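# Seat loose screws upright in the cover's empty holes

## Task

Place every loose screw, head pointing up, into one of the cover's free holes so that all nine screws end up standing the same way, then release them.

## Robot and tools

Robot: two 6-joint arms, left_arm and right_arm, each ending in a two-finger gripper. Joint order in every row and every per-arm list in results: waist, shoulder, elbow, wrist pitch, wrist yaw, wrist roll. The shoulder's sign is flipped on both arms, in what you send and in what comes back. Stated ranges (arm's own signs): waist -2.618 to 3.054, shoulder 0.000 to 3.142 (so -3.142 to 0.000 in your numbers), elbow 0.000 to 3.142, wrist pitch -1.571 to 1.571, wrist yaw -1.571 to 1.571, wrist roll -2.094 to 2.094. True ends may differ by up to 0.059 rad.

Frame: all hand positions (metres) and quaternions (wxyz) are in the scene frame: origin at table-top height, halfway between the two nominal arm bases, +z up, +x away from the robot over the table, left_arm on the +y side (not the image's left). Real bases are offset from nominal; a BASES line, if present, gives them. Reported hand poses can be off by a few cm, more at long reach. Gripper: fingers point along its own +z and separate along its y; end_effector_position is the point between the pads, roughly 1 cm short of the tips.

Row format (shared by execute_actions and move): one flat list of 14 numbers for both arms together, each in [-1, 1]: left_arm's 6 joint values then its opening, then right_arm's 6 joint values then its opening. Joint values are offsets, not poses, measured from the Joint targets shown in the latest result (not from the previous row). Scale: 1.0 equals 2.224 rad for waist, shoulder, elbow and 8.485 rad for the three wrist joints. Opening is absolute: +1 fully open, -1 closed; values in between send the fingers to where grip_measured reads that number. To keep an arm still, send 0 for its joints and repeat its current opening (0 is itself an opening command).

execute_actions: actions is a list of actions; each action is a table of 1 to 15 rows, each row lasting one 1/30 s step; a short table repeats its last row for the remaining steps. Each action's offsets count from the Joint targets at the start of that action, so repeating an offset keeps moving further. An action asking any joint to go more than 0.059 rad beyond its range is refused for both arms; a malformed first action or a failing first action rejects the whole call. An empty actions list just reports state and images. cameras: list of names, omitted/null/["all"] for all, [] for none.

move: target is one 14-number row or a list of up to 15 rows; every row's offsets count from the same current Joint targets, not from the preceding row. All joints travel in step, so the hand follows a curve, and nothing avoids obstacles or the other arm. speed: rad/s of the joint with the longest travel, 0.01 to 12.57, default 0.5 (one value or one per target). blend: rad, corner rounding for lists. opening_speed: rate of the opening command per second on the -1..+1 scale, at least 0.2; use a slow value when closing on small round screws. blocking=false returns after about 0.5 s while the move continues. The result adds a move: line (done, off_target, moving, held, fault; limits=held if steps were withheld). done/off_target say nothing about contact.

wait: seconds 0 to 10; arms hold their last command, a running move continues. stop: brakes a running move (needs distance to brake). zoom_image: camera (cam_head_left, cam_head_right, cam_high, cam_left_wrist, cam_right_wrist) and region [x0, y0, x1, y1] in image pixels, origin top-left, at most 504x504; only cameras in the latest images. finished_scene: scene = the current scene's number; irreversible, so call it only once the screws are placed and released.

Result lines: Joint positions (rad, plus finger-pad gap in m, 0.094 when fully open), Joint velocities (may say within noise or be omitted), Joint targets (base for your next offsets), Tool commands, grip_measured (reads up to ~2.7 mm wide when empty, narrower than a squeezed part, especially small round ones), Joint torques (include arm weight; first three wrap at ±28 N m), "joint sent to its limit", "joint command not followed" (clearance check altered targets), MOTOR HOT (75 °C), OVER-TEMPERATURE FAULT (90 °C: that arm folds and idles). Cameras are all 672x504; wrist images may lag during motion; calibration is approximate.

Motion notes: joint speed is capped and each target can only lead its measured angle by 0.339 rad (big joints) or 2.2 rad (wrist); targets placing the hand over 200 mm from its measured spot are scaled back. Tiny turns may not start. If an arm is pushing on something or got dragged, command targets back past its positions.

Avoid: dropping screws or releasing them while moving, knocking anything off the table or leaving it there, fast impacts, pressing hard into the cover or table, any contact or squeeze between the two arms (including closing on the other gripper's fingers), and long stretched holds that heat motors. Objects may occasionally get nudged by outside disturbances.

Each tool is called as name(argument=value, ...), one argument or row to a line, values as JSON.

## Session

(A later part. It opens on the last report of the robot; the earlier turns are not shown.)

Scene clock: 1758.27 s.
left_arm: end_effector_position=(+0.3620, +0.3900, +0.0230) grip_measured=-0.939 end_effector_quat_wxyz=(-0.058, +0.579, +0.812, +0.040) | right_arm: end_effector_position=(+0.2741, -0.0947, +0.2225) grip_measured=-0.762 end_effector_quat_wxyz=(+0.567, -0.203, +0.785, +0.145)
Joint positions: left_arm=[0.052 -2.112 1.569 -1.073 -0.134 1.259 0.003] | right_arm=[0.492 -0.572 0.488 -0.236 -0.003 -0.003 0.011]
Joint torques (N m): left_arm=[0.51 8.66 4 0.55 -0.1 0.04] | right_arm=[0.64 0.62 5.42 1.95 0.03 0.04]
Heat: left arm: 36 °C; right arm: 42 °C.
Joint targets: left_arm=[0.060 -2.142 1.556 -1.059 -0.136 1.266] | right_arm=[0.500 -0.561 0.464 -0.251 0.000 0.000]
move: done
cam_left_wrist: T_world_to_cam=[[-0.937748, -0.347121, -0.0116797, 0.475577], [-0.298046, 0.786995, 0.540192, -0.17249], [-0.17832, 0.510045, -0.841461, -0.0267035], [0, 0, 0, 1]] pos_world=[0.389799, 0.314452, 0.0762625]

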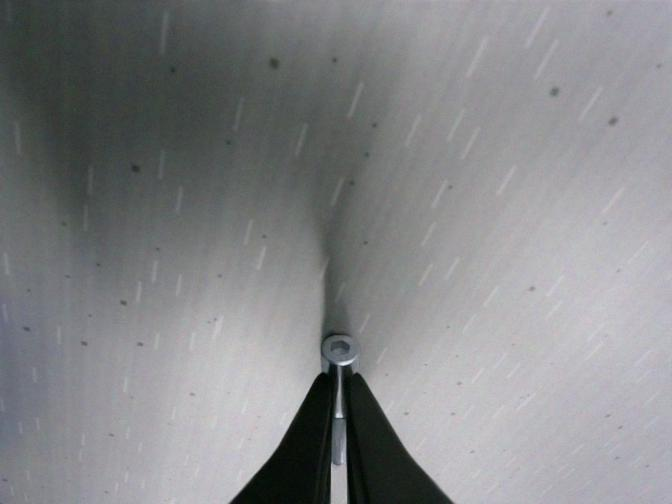

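move(
  target=[
    [0,0.054,0,0,0,0,-1,0,0,0,0,0,0,-0.76],
    [0,0.1527,-0.0635,-0.0265,0,0,-1,0,0,0,0,0,0,-0.76],
    [-0.1619,0.2887,-0.25,0.0895,0.0514,-0.0785,-1,0,0,0,0,0,0,-0.76],
    [-0.1619,0.2228,-0.257,0.1687,0.1263,-0.1214,-1,0,0,0,0,0,0,-0.76],
  ],
  speed=[0.15,0.3,0.5,0.4],
)

zoom_image(
  camera="cam_left_wrist",
  region=[240, 290, 440, 490],
)

Scene clock: 1812.40 s.
left_arm: end_effector_position=(+0.3486, +0.0810, +0.2403) grip_measured=-0.941 end_effector_quat_wxyz=(+0.528, +0.460, +0.607, -0.377) | right_arm: end_effector_position=(+0.2741, -0.0947, +0.2225) grip_measured=-0.762 end_effector_quat_wxyz=(+0.567, -0.203, +0.785, +0.145)
Joint positions: left_arm=[-0.298 -1.626 1 0.359 0.924 0.244 0.003] | right_arm=[0.492 -0.572 0.488 -0.236 -0.003 -0.003 0.011]
Joint torques (N m): left_arm=[-0.25 6.06 4.89 1.85 0.26 -0.09] | right_arm=[0.62 0.61 5.42 1.95 0.03 0.04]
Heat: left arm: 36 °C; right arm: 42 °C.
Joint targets: left_arm=[-0.301 -1.646 0.984 0.372 0.936 0.236] | right_arm=[0.500 -0.561 0.464 -0.251 0.000 0.000]
move: done
cam_left_wrist: T_world_to_cam=[[-0.951378, -0.30795, -0.00685572, 0.358796], [-0.165666, 0.530318, -0.831455, 0.253468], [0.259682, -0.789892, -0.55555, 0.195208], [0, 0, 0, 1]] pos_world=[0.332649, 0.130266, 0.321655]
cam_right_wrist: T_world_to_cam=[[0.488116, -0.872763, -0.00520673, -0.215709], [-0.598583, -0.330419, -0.729741, 0.336716], [0.635171, 0.359315, -0.683704, 0.100576], [0, 0, 0, 1]] pos_world=[0.24296, -0.113144, 0.313356]

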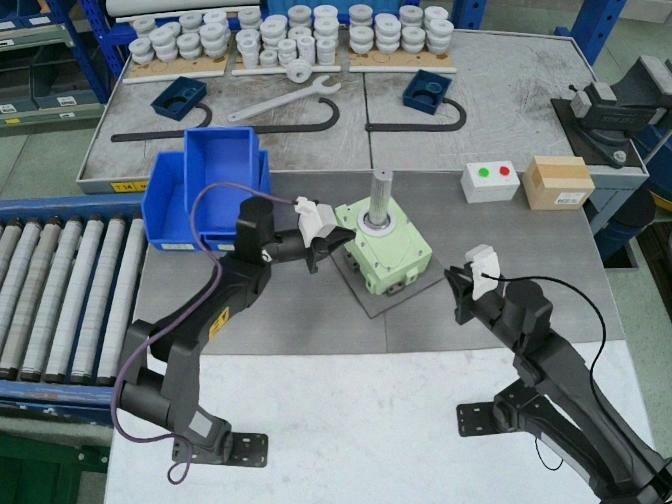

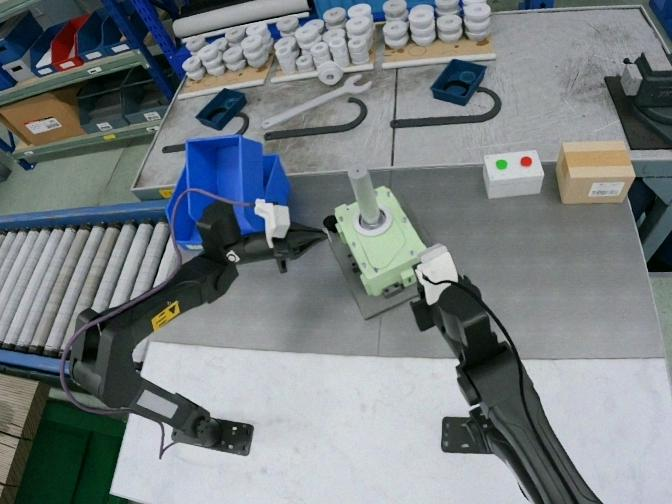

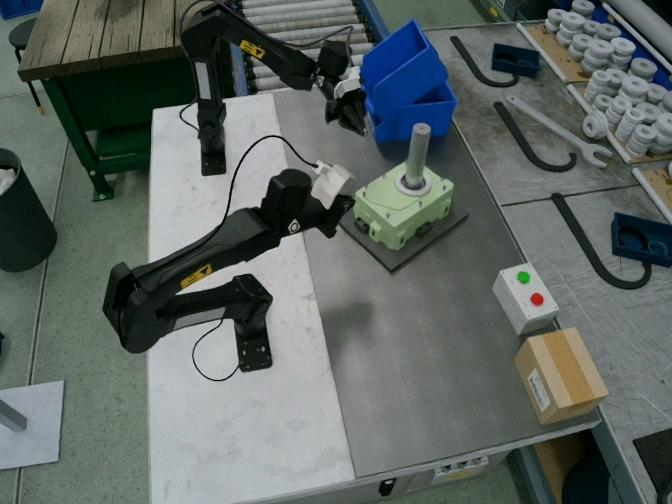

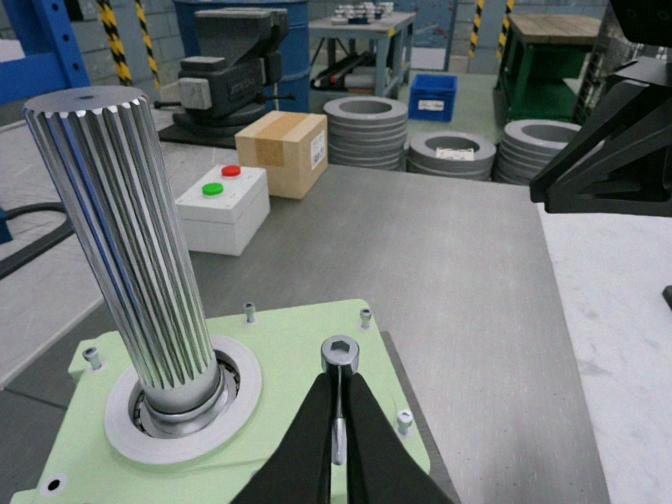

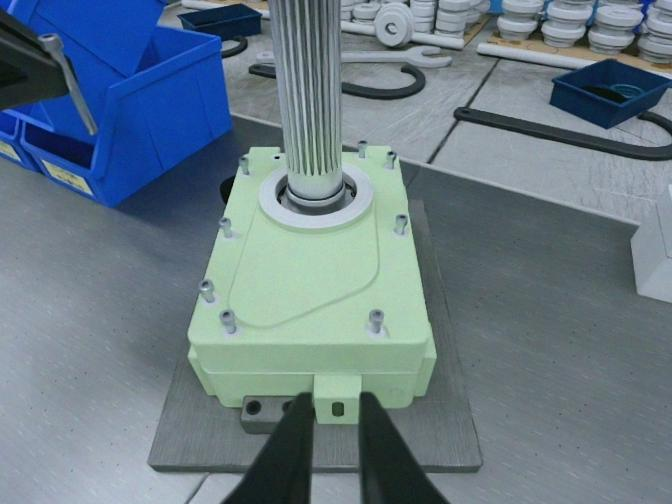

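Scaled by 2.520 from the camera's image (finer frame: 960x720).

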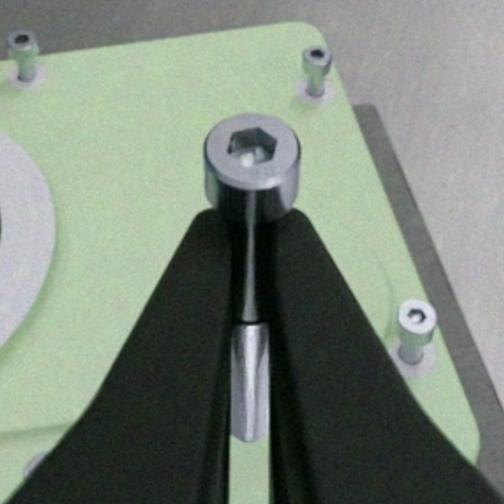

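move(
  target=[0.0226,-0.1348,0.1289,0.0016,0,0,-1,0,0,0,0,0,0,-0.76],
  speed=0.2,
)

zoom_image(
  camera="cam_head_left",
  region=[180, 100, 380, 270],
)

zoom_image(
  camera="cam_high",
  region=[280, 10, 480, 210],
)

zoom_image(
  camera="cam_head_right",
  region=[180, 120, 380, 290],
)

Scene clock: 1840.93 s.
left_arm: end_effector_position=(+0.4253, +0.0777, +0.2058) grip_measured=-0.941 end_effector_quat_wxyz=(+0.521, +0.443, +0.628, -0.371) | right_arm: end_effector_position=(+0.2741, -0.0947, +0.2225) grip_measured=-0.762 end_effector_quat_wxyz=(+0.567, -0.203, +0.785, +0.145)
Joint positions: left_arm=[-0.256 -1.921 1.241 0.373 0.926 0.242 0.003] | right_arm=[0.492 -0.572 0.488 -0.236 -0.003 -0.003 0.011]
Joint torques (N m): left_arm=[0.27 8.39 8.51 1.84 0.28 -0.07] | right_arm=[0.62 0.62 5.42 1.94 0.03 0.04]
Heat: left arm: 36 °C; right arm: 42 °C.
Joint targets: left_arm=[-0.250 -1.946 1.271 0.386 0.936 0.236] | right_arm=[0.500 -0.561 0.464 -0.251 0.000 0.000]
move: done
cam_left_wrist: T_world_to_cam=[[-0.937821, -0.346159, 0.0258129, 0.420924], [-0.218684, 0.531437, -0.818384, 0.259092], [0.269573, -0.773142, -0.574092, 0.151811], [0, 0, 0, 1]] pos_world=[0.410486, 0.125387, 0.288325]
cam_right_wrist: T_world_to_cam=[[0.488116, -0.872763, -0.00520673, -0.215709], [-0.598583, -0.330419, -0.729741, 0.336716], [0.635171, 0.359315, -0.683704, 0.100576], [0, 0, 0, 1]] pos_world=[0.24296, -0.113144, 0.313356]

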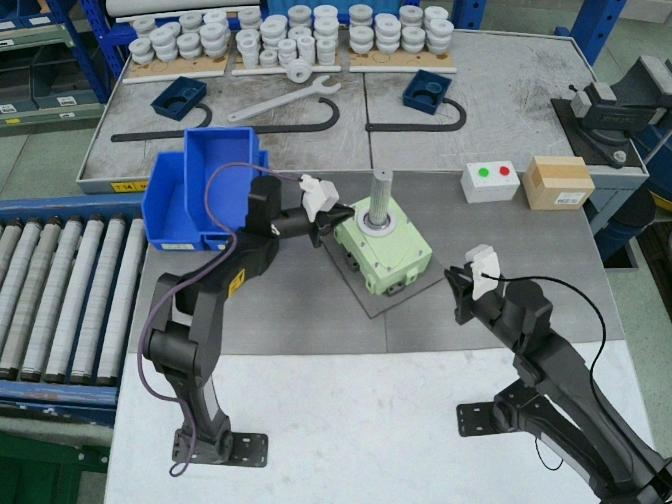

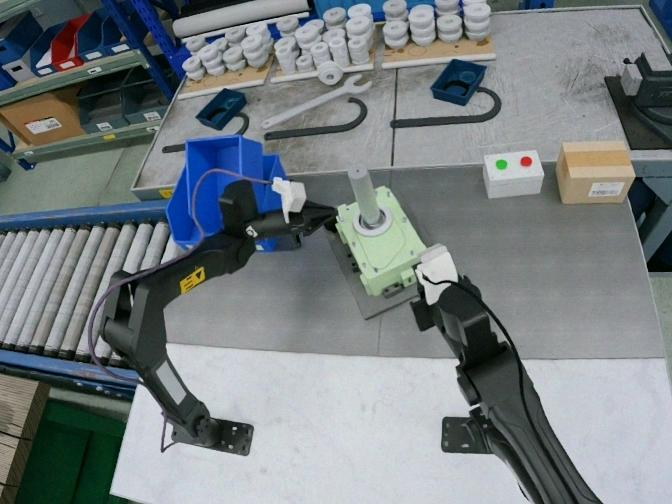

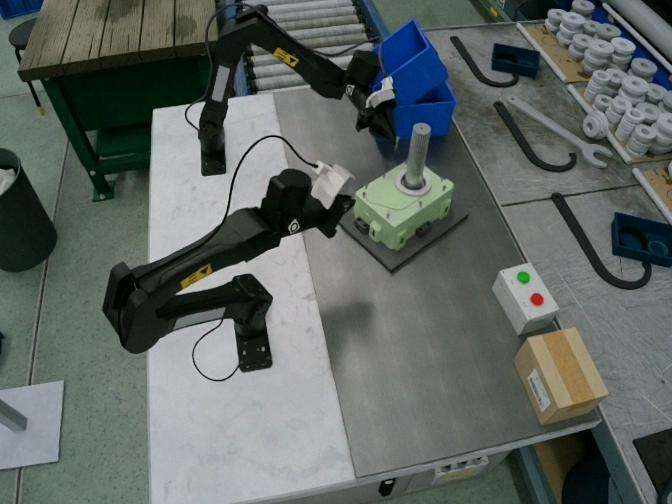

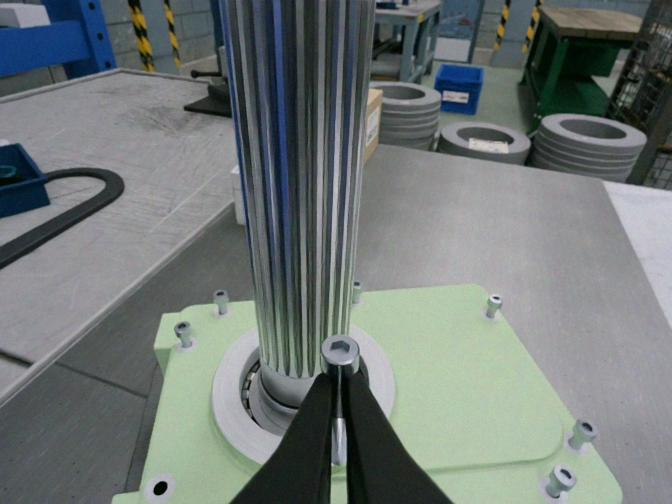

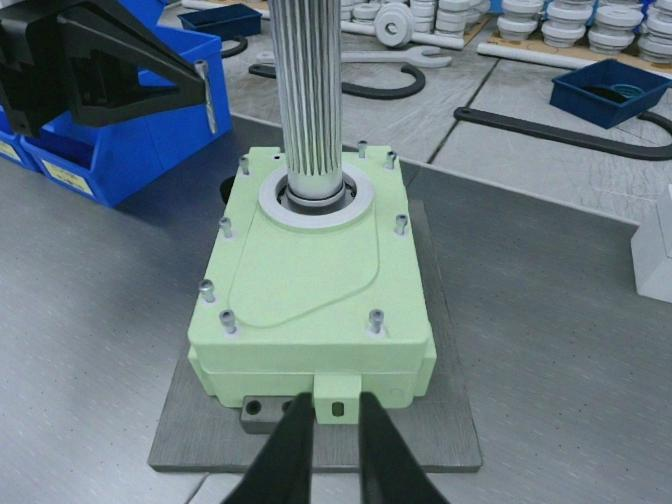

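Scaled by 2.520 from the camera's image (finer frame: 960x720).

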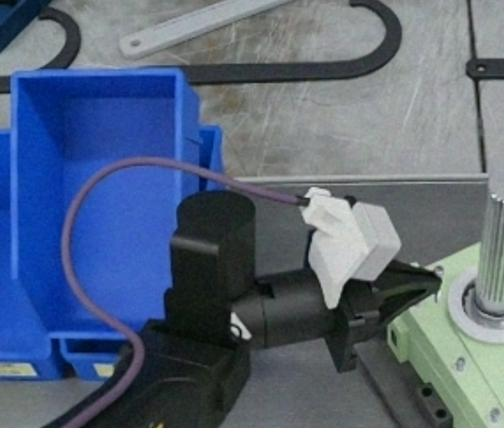

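Scaled by 2.520 from the camera's image (finer frame: 960x720).

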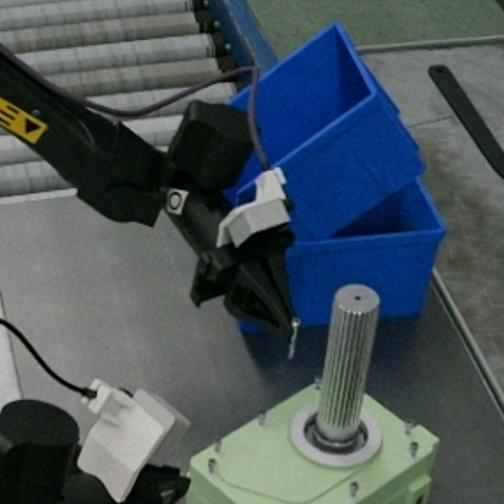

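Scaled by 2.520 from the camera's image (finer frame: 960x720).

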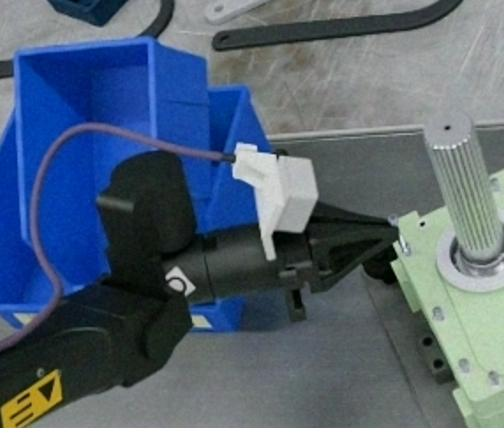

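move(
  target=[0.0150,-0.0899,0.0859,0.0011,0,0,-1,0,0,0,0,0,0,-0.76],
  speed=0.2,
)

zoom_image(
  camera="cam_right_wrist",
  region=[220, 90, 320, 190],
)

zoom_image(
  camera="cam_left_wrist",
  region=[290, 400, 390, 500],
)

zoom_image(
  camera="cam_head_left",
  region=[220, 100, 420, 270],
)

Scene clock: 1859.40 s.
left_arm: end_effector_position=(+0.4789, +0.0812, +0.1826) grip_measured=-0.941 end_effector_quat_wxyz=(+0.528, +0.433, +0.634, -0.362) | right_arm: end_effector_position=(+0.2741, -0.0947, +0.2225) grip_measured=-0.762 end_effector_quat_wxyz=(+0.567, -0.203, +0.785, +0.145)
Joint positions: left_arm=[-0.223 -2.117 1.432 0.383 0.927 0.242 0.003] | right_arm=[0.492 -0.572 0.488 -0.236 -0.003 -0.003 0.011]
Joint torques (N m): left_arm=[0.27 9.78 8.57 1.86 0.23 -0.07] | right_arm=[0.64 0.61 5.44 1.95 0.03 0.04]
Heat: left arm: 36 °C; right arm: 42 °C.
Joint targets: left_arm=[-0.217 -2.146 1.462 0.395 0.936 0.236] | right_arm=[0.500 -0.561 0.464 -0.251 0.000 0.000]
move: done
cam_left_wrist: T_world_to_cam=[[-0.926031, -0.376737, 0.0231241, 0.470376], [-0.233326, 0.523212, -0.819639, 0.25785], [0.29669, -0.764407, -0.572413, 0.112787], [0, 0, 0, 1]] pos_world=[0.462283, 0.128513, 0.265028]
cam_right_wrist: T_world_to_cam=[[0.488116, -0.872763, -0.00520673, -0.215709], [-0.598583, -0.330419, -0.729741, 0.336716], [0.635171, 0.359315, -0.683704, 0.100576], [0, 0, 0, 1]] pos_world=[0.24296, -0.113144, 0.313356]

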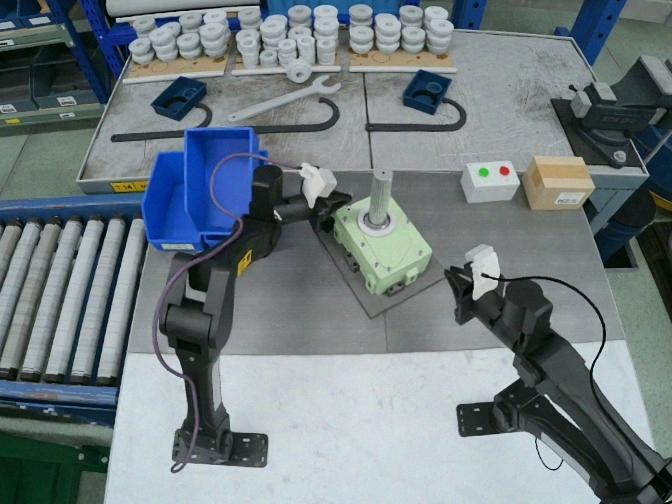

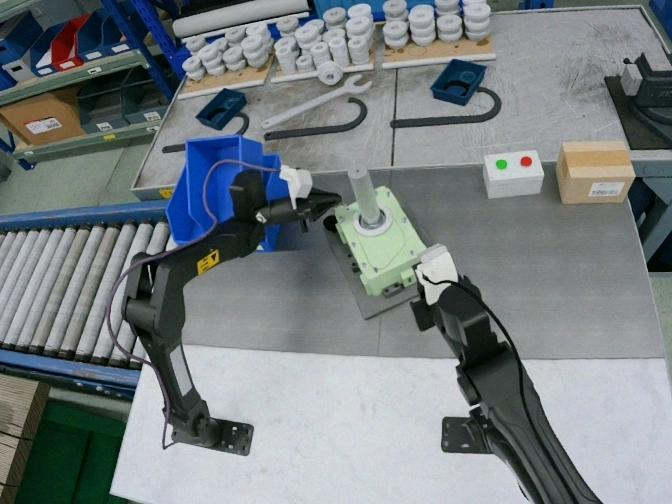

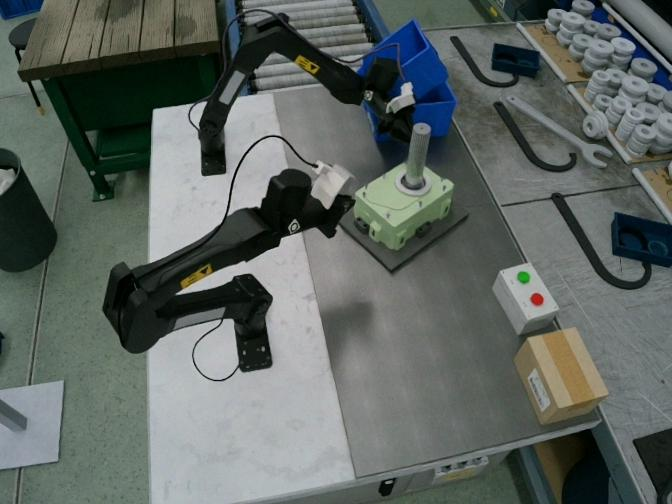

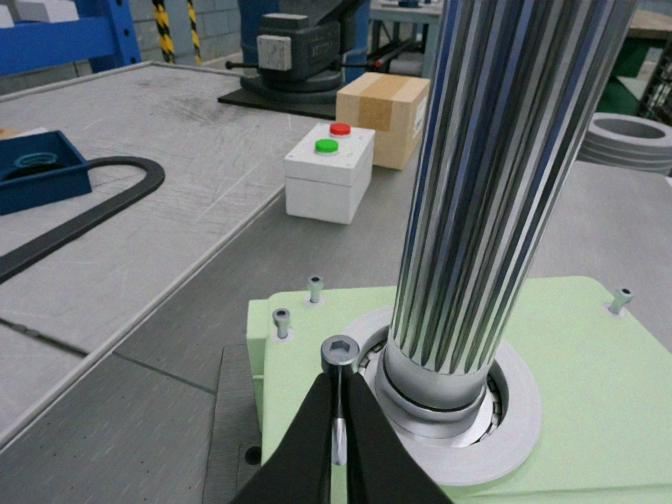

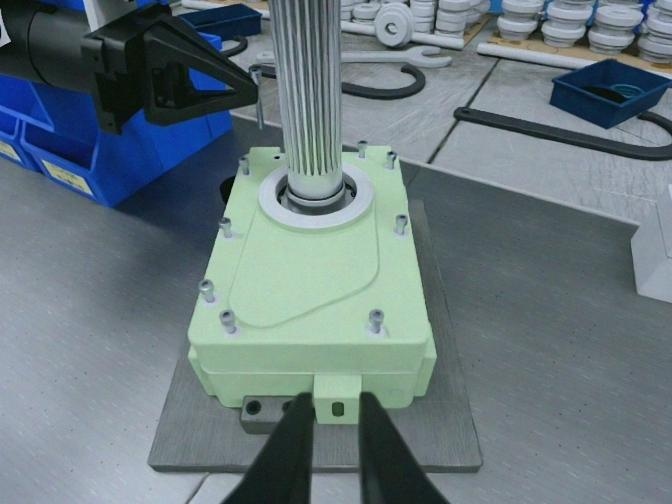

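Scaled by 5.040 from the camera's image (finer frame: 960x720).

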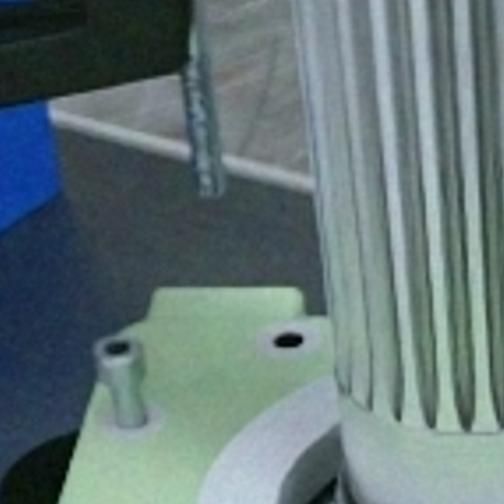

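Scaled by 5.040 from the camera's image (finer frame: 960x720).

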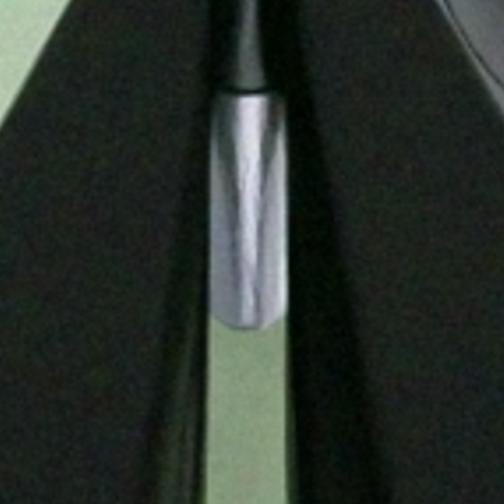

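Scaled by 2.520 from the camera's image (finer frame: 960x720).

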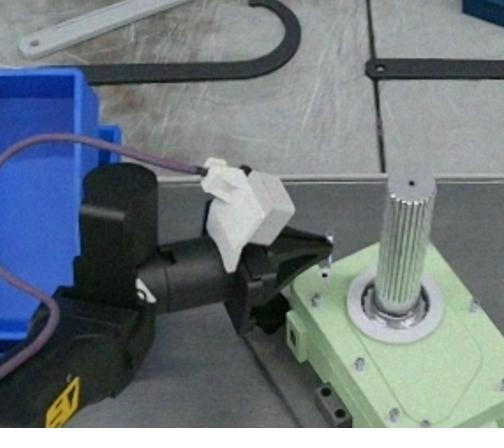

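move(
  target=[0.0036,-0.0347,0.0422,-0.0061,0.0009,0,-1,0,0,0,0,0,0,-0.76],
  speed=0.12,
  cameras=["cam_left_wrist","cam_right_wrist"],
)

zoom_image(
  camera="cam_right_wrist",
  region=[235, 100, 305, 170],
)

zoom_image(
  camera="cam_left_wrist",
  region=[290, 404, 390, 504],
)

Scene clock: 1901.23 s.
left_arm: end_effector_position=(+0.4985, +0.0804, +0.1772) grip_measured=-0.941 end_effector_quat_wxyz=(+0.530, +0.431, +0.634, -0.361) | right_arm: end_effector_position=(+0.2741, -0.0947, +0.2225) grip_measured=-0.762 end_effector_quat_wxyz=(+0.567, -0.203, +0.785, +0.145)
Joint positions: left_arm=[-0.215 -2.191 1.527 0.364 0.931 0.242 0.003] | right_arm=[0.492 -0.572 0.488 -0.236 -0.003 -0.003 0.011]
Joint torques (N m): left_arm=[0.24 10.19 8.69 1.53 0.29 -0.06] | right_arm=[0.62 0.61 5.44 1.95 0.03 0.04]
Heat: left arm: 36 °C; right arm: 42 °C.
Joint targets: left_arm=[-0.209 -2.223 1.556 0.343 0.943 0.236] | right_arm=[0.500 -0.561 0.464 -0.251 0.000 0.000]
move: done
cam_left_wrist: T_world_to_cam=[[-0.924702, -0.380068, 0.0217801, 0.488246], [-0.23336, 0.520701, -0.821227, 0.258959], [0.300782, -0.764473, -0.570186, 0.100843], [0, 0, 0, 1]] pos_world=[0.481581, 0.127818, 0.25953]
cam_right_wrist: T_world_to_cam=[[0.488116, -0.872763, -0.00520673, -0.215709], [-0.598583, -0.330419, -0.729741, 0.336716], [0.635171, 0.359315, -0.683704, 0.100576], [0, 0, 0, 1]] pos_world=[0.24296, -0.113144, 0.313356]

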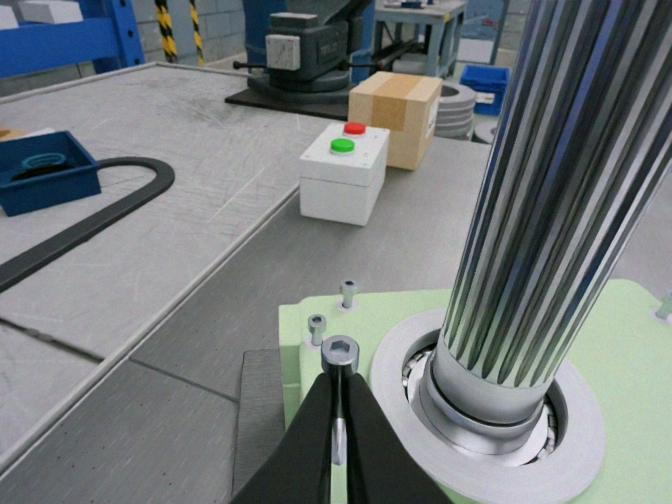

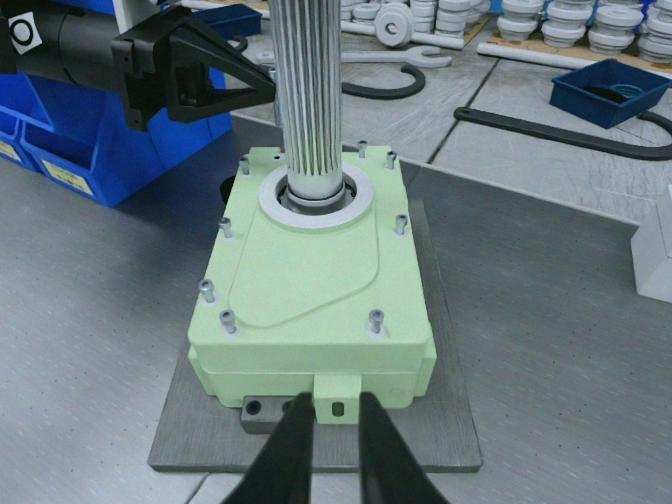

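Scaled by 7.200 from the camera's image (finer frame: 960x720).

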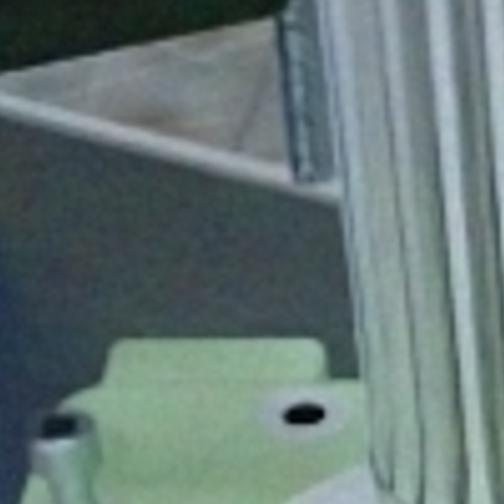

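Scaled by 5.040 from the camera's image (finer frame: 960x720).

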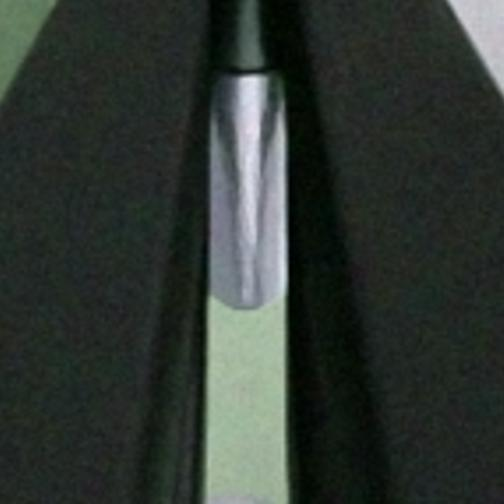

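move(
  target=[0.0030,-0.0153,-0.0405,0.0130,0.0008,0,-1,0,0,0,0,0,0,-0.76],
  speed=0.1,
  cameras=["cam_left_wrist","cam_right_wrist"],
)

zoom_image(
  camera="cam_right_wrist",
  region=[235, 100, 305, 170],
)

zoom_image(
  camera="cam_left_wrist",
  region=[315, 454, 365, 504],
)

Scene clock: 1925.83 s.
left_arm: end_effector_position=(+0.4971, +0.0836, +0.1530) grip_measured=-0.941 end_effector_quat_wxyz=(+0.529, +0.430, +0.635, -0.363) | right_arm: end_effector_position=(+0.2741, -0.0947, +0.2225) grip_measured=-0.762 end_effector_quat_wxyz=(+0.567, -0.203, +0.785, +0.145)
Joint positions: left_arm=[-0.208 -2.226 1.481 0.44 0.939 0.242 0.003] | right_arm=[0.492 -0.572 0.488 -0.236 -0.003 -0.003 0.011]
Joint torques (N m): left_arm=[0.5 10.25 4.78 1.8 0.3 -0.11] | right_arm=[0.62 0.62 5.42 1.95 0.03 0.04]
Heat: left arm: 36 °C; right arm: 42 °C.
Joint targets: left_arm=[-0.202 -2.257 1.466 0.454 0.950 0.236] | right_arm=[0.500 -0.561 0.464 -0.251 0.000 0.000]
move: done
cam_left_wrist: T_world_to_cam=[[-0.924881, -0.379295, 0.0270377, 0.487817], [-0.237309, 0.520176, -0.820428, 0.238962], [0.29712, -0.765214, -0.571111, 0.0918624], [0, 0, 0, 1]] pos_world=[0.480586, 0.131018, 0.235325]
cam_right_wrist: T_world_to_cam=[[0.488116, -0.872763, -0.00520673, -0.215709], [-0.598583, -0.330419, -0.729741, 0.336716], [0.635171, 0.359315, -0.683704, 0.100576], [0, 0, 0, 1]] pos_world=[0.24296, -0.113144, 0.313356]

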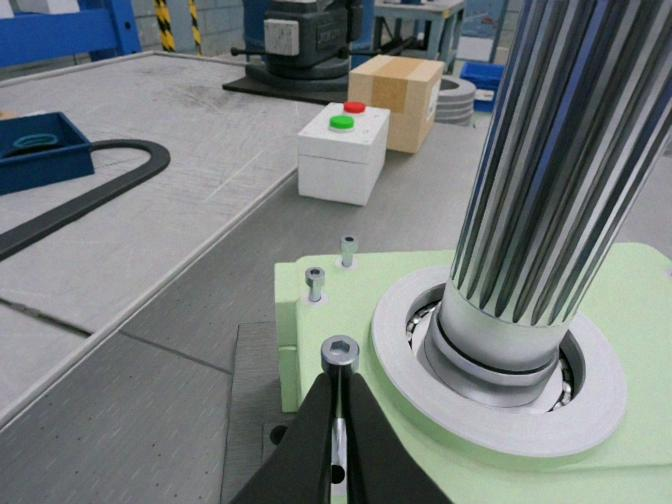

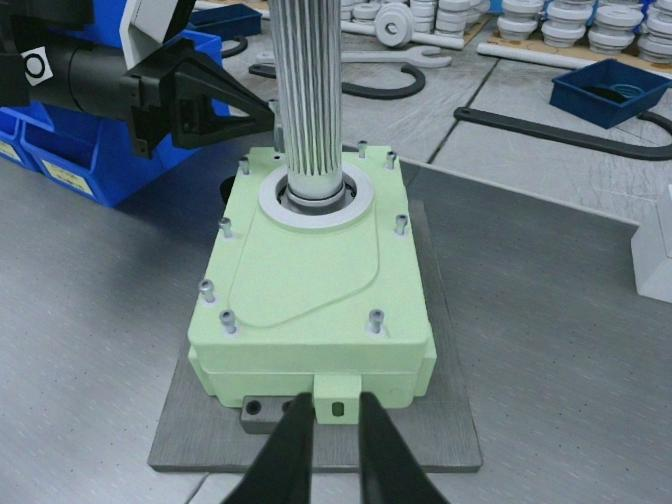

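Scaled by 7.200 from the camera's image (finer frame: 960x720).

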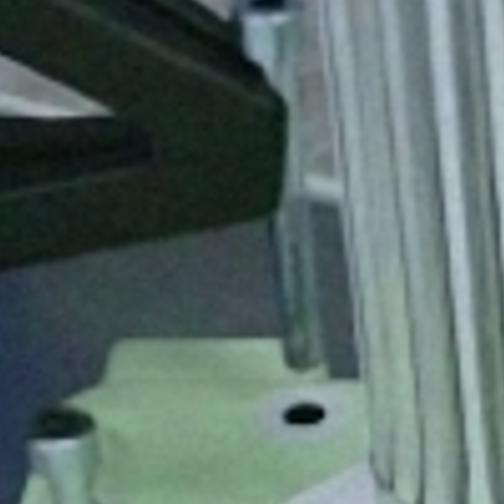

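Scaled by 10.080 from the camera's image (finer frame: 960x720).

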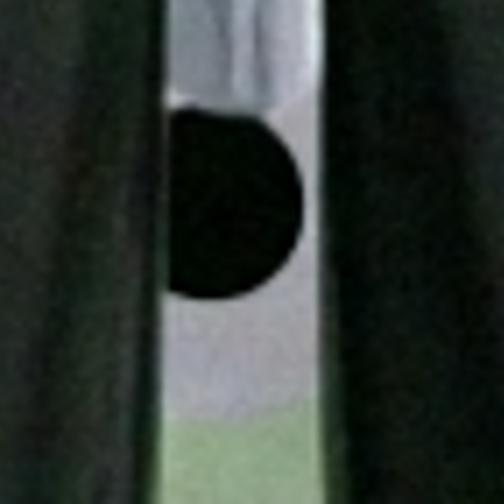

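move(
  target=[0.0004,-0.0060,0,0,0,0,-1,0,0,0,0,0,0,-0.76],
  speed=0.05,
  cameras=["cam_left_wrist","cam_right_wrist"],
)

zoom_image(
  camera="cam_right_wrist",
  region=[235, 100, 305, 170],
)

zoom_image(
  camera="cam_left_wrist",
  region=[315, 454, 365, 504],
)

Scene clock: 1945.83 s.
left_arm: end_effector_position=(+0.4975, +0.0834, +0.1463) grip_measured=-0.941 end_effector_quat_wxyz=(+0.525, +0.429, +0.638, -0.365) | right_arm: end_effector_position=(+0.2741, -0.0947, +0.2225) grip_measured=-0.762 end_effector_quat_wxyz=(+0.567, -0.203, +0.785, +0.145)
Joint positions: left_arm=[-0.208 -2.239 1.481 0.443 0.939 0.242 0.003] | right_arm=[0.492 -0.572 0.488 -0.236 -0.003 -0.003 0.011]
Joint torques (N m): left_arm=[0.55 10.15 4.74 1.85 0.27 -0.09] | right_arm=[0.64 0.62 5.42 1.95 0.03 0.04]
Heat: left arm: 36 °C; right arm: 42 °C.
Joint targets: left_arm=[-0.201 -2.271 1.466 0.453 0.950 0.236] | right_arm=[0.500 -0.561 0.464 -0.251 0.000 0.000]
move: done
cam_left_wrist: T_world_to_cam=[[-0.924676, -0.379061, 0.0358631, 0.486937], [-0.245728, 0.522158, -0.816682, 0.237113], [0.290846, -0.763979, -0.575973, 0.0915567], [0, 0, 0, 1]] pos_world=[0.481896, 0.130716, 0.228917]
cam_right_wrist: T_world_to_cam=[[0.488116, -0.872763, -0.00520673, -0.215709], [-0.598583, -0.330419, -0.729741, 0.336716], [0.635171, 0.359315, -0.683704, 0.100576], [0, 0, 0, 1]] pos_world=[0.24296, -0.113144, 0.313356]

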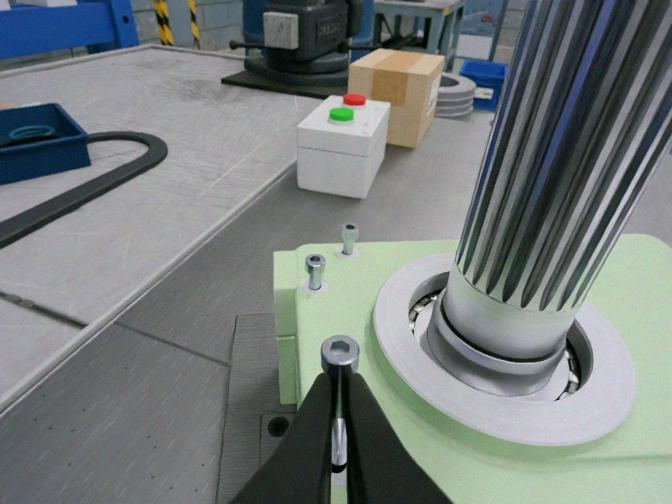

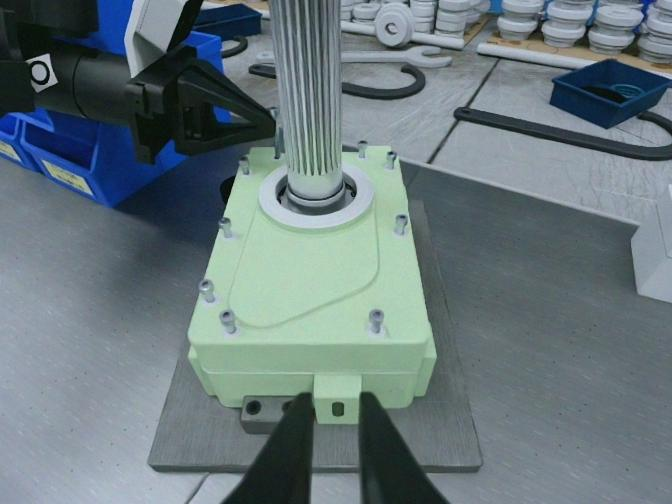

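Scaled by 7.200 from the camera's image (finer frame: 960x720).

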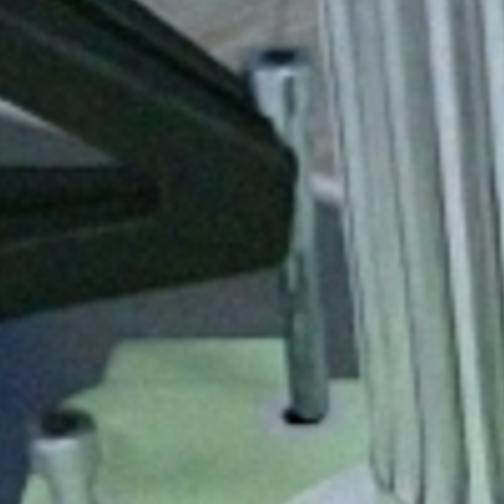

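Scaled by 10.080 from the camera's image (finer frame: 960x720).

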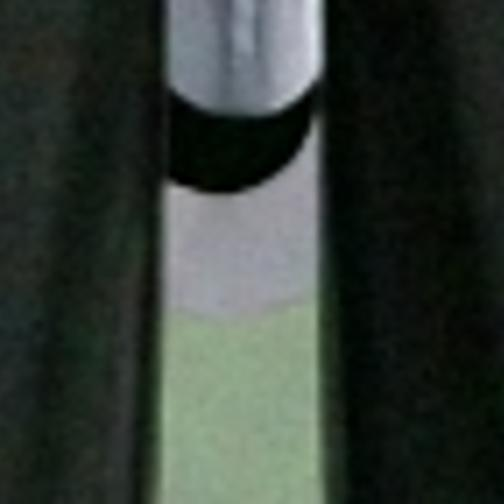

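move(
  target=[0.0010,0,0,0,0,0,-1,0,0,0,0,0,0,-0.76],
  speed=0.05,
  cameras=["cam_left_wrist","cam_right_wrist"],
)

zoom_image(
  camera="cam_right_wrist",
  region=[235, 100, 305, 170],
)

zoom_image(
  camera="cam_left_wrist",
  region=[315, 454, 365, 504],
)

Scene clock: 1958.30 s.
left_arm: end_effector_position=(+0.4985, +0.0854, +0.1463) grip_measured=-0.941 end_effector_quat_wxyz=(+0.525, +0.428, +0.639, -0.364) | right_arm: end_effector_position=(+0.2741, -0.0947, +0.2225) grip_measured=-0.762 end_effector_quat_wxyz=(+0.567, -0.203, +0.785, +0.145)
Joint positions: left_arm=[-0.205 -2.239 1.481 0.443 0.939 0.242 0.003] | right_arm=[0.492 -0.572 0.488 -0.236 -0.003 -0.003 0.011]
Joint torques (N m): left_arm=[0.35 10.43 4.55 1.82 0.3 -0.06] | right_arm=[0.62 0.62 5.44 1.95 0.02 0.04]
Heat: left arm: 37 °C; right arm: 42 °C.
Joint targets: left_arm=[-0.199 -2.271 1.466 0.453 0.950 0.236] | right_arm=[0.500 -0.561 0.464 -0.251 0.000 0.000]
move: done
cam_left_wrist: T_world_to_cam=[[-0.92337, -0.38223, 0.0358818, 0.488184], [-0.247507, 0.521243, -0.816729, 0.237307], [0.293475, -0.763024, -0.575905, 0.0913667], [0, 0, 0, 1]] pos_world=[0.482696, 0.132619, 0.228917]
cam_right_wrist: T_world_to_cam=[[0.488116, -0.872763, -0.00520673, -0.215709], [-0.598583, -0.330419, -0.729741, 0.336716], [0.635171, 0.359315, -0.683704, 0.100576], [0, 0, 0, 1]] pos_world=[0.24296, -0.113144, 0.313356]

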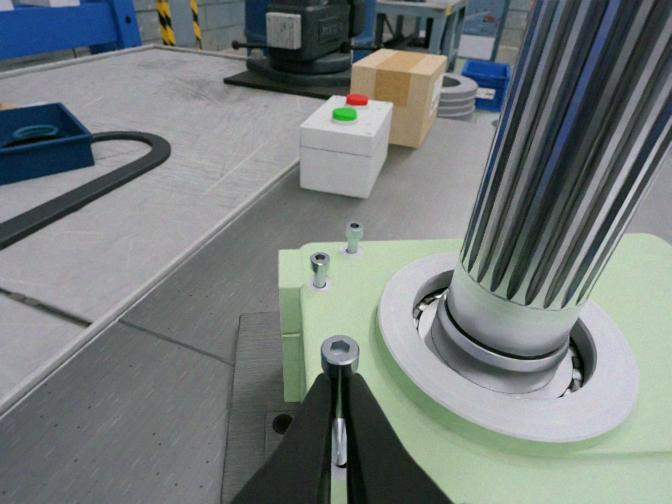

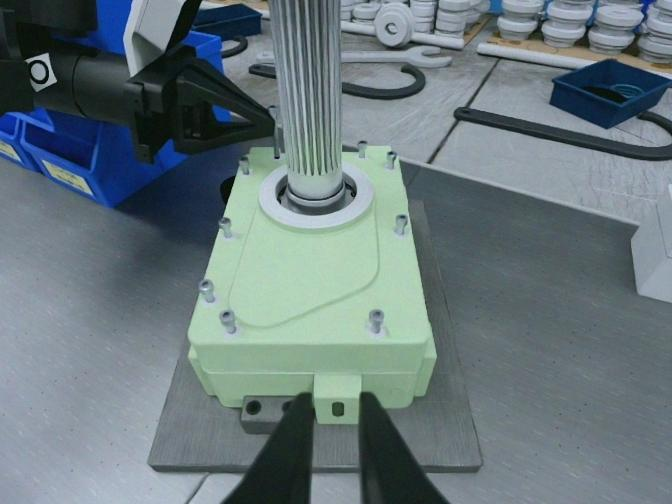

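Scaled by 7.200 from the camera's image (finer frame: 960x720).

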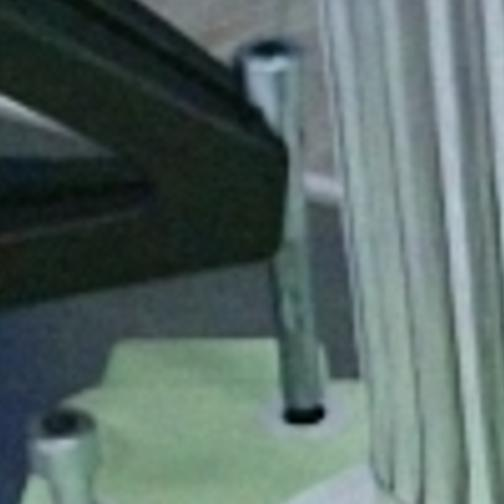

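Scaled by 10.080 from the camera's image (finer frame: 960x720).

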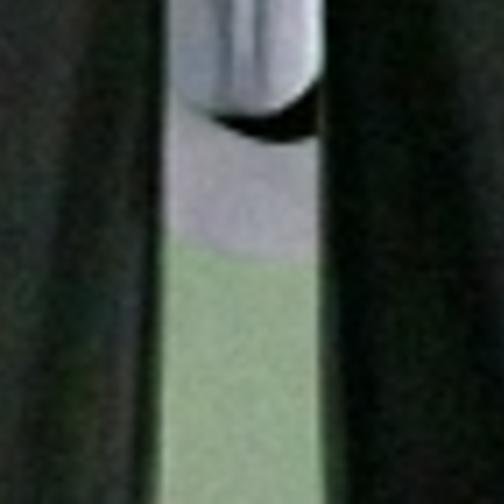

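move(
  target=[0,0,0,0,0.0009,0,-1,0,0,0,0,0,0,-0.76],
  speed=0.05,
  cameras=["cam_left_wrist","cam_right_wrist"],
)

zoom_image(
  camera="cam_right_wrist",
  region=[235, 100, 305, 170],
)

zoom_image(
  camera="cam_left_wrist",
  region=[315, 454, 365, 504],
)

Scene clock: 1970.07 s.
left_arm: end_effector_position=(+0.4975, +0.0849, +0.1466) grip_measured=-0.941 end_effector_quat_wxyz=(+0.524, +0.429, +0.638, -0.366) | right_arm: end_effector_position=(+0.2741, -0.0947, +0.2225) grip_measured=-0.762 end_effector_quat_wxyz=(+0.567, -0.203, +0.785, +0.145)
Joint positions: left_arm=[-0.205 -2.239 1.481 0.443 0.946 0.242 0.003] | right_arm=[0.492 -0.572 0.488 -0.236 -0.003 -0.003 0.011]
Joint torques (N m): left_arm=[0.42 10.32 4.71 1.83 0.31 -0.07] | right_arm=[0.62 0.62 5.42 1.95 0.03 0.04]
Heat: left arm: 37 °C; right arm: 42 °C.
Joint targets: left_arm=[-0.199 -2.271 1.466 0.453 0.958 0.236] | right_arm=[0.500 -0.561 0.464 -0.251 0.000 0.000]
move: done
cam_left_wrist: T_world_to_cam=[[-0.925568, -0.376767, 0.0370156, 0.487622], [-0.244835, 0.521139, -0.8176, 0.236353], [0.288754, -0.765807, -0.574596, 0.0938471], [0, 0, 0, 1]] pos_world=[0.482096, 0.132416, 0.229117]
cam_right_wrist: T_world_to_cam=[[0.488116, -0.872763, -0.00520673, -0.215709], [-0.598583, -0.330419, -0.729741, 0.336716], [0.635171, 0.359315, -0.683704, 0.100576], [0, 0, 0, 1]] pos_world=[0.24296, -0.113144, 0.313356]

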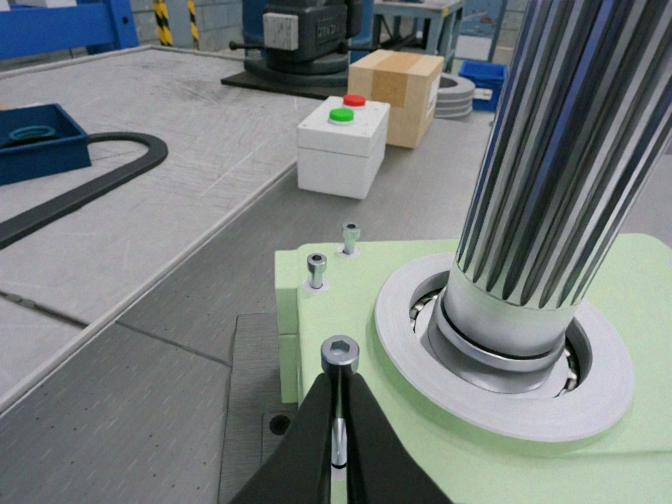

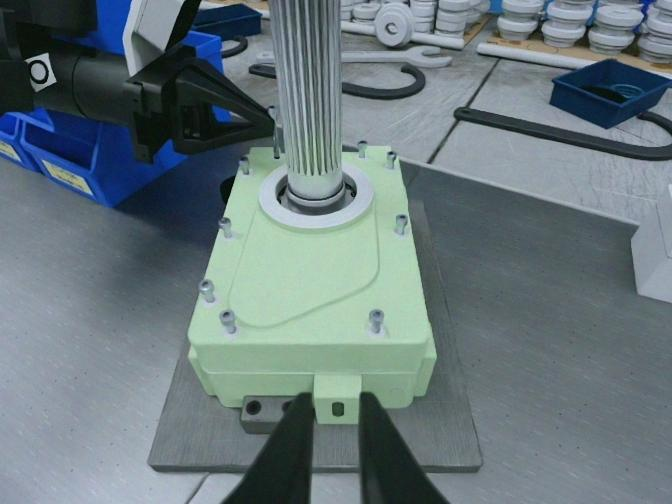

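Scaled by 7.200 from the camera's image (finer frame: 960x720).

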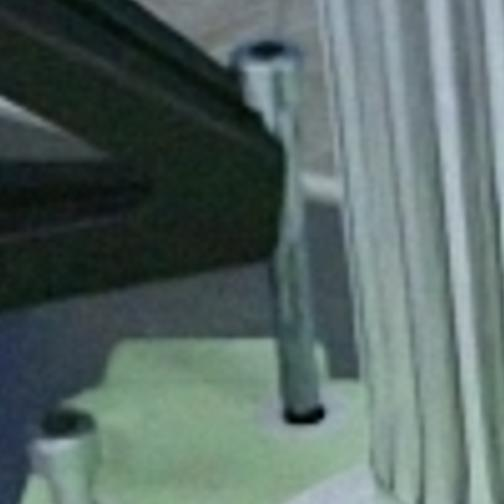

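Scaled by 10.080 from the camera's image (finer frame: 960x720).

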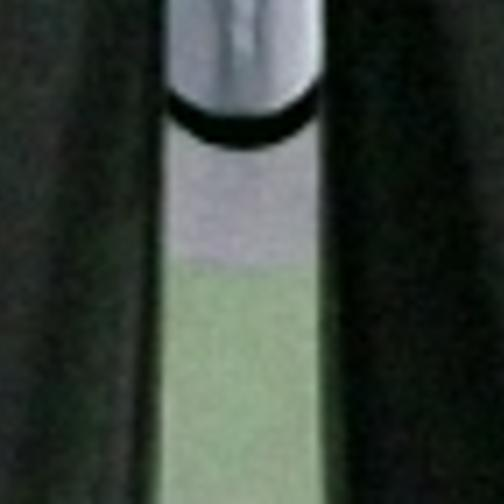

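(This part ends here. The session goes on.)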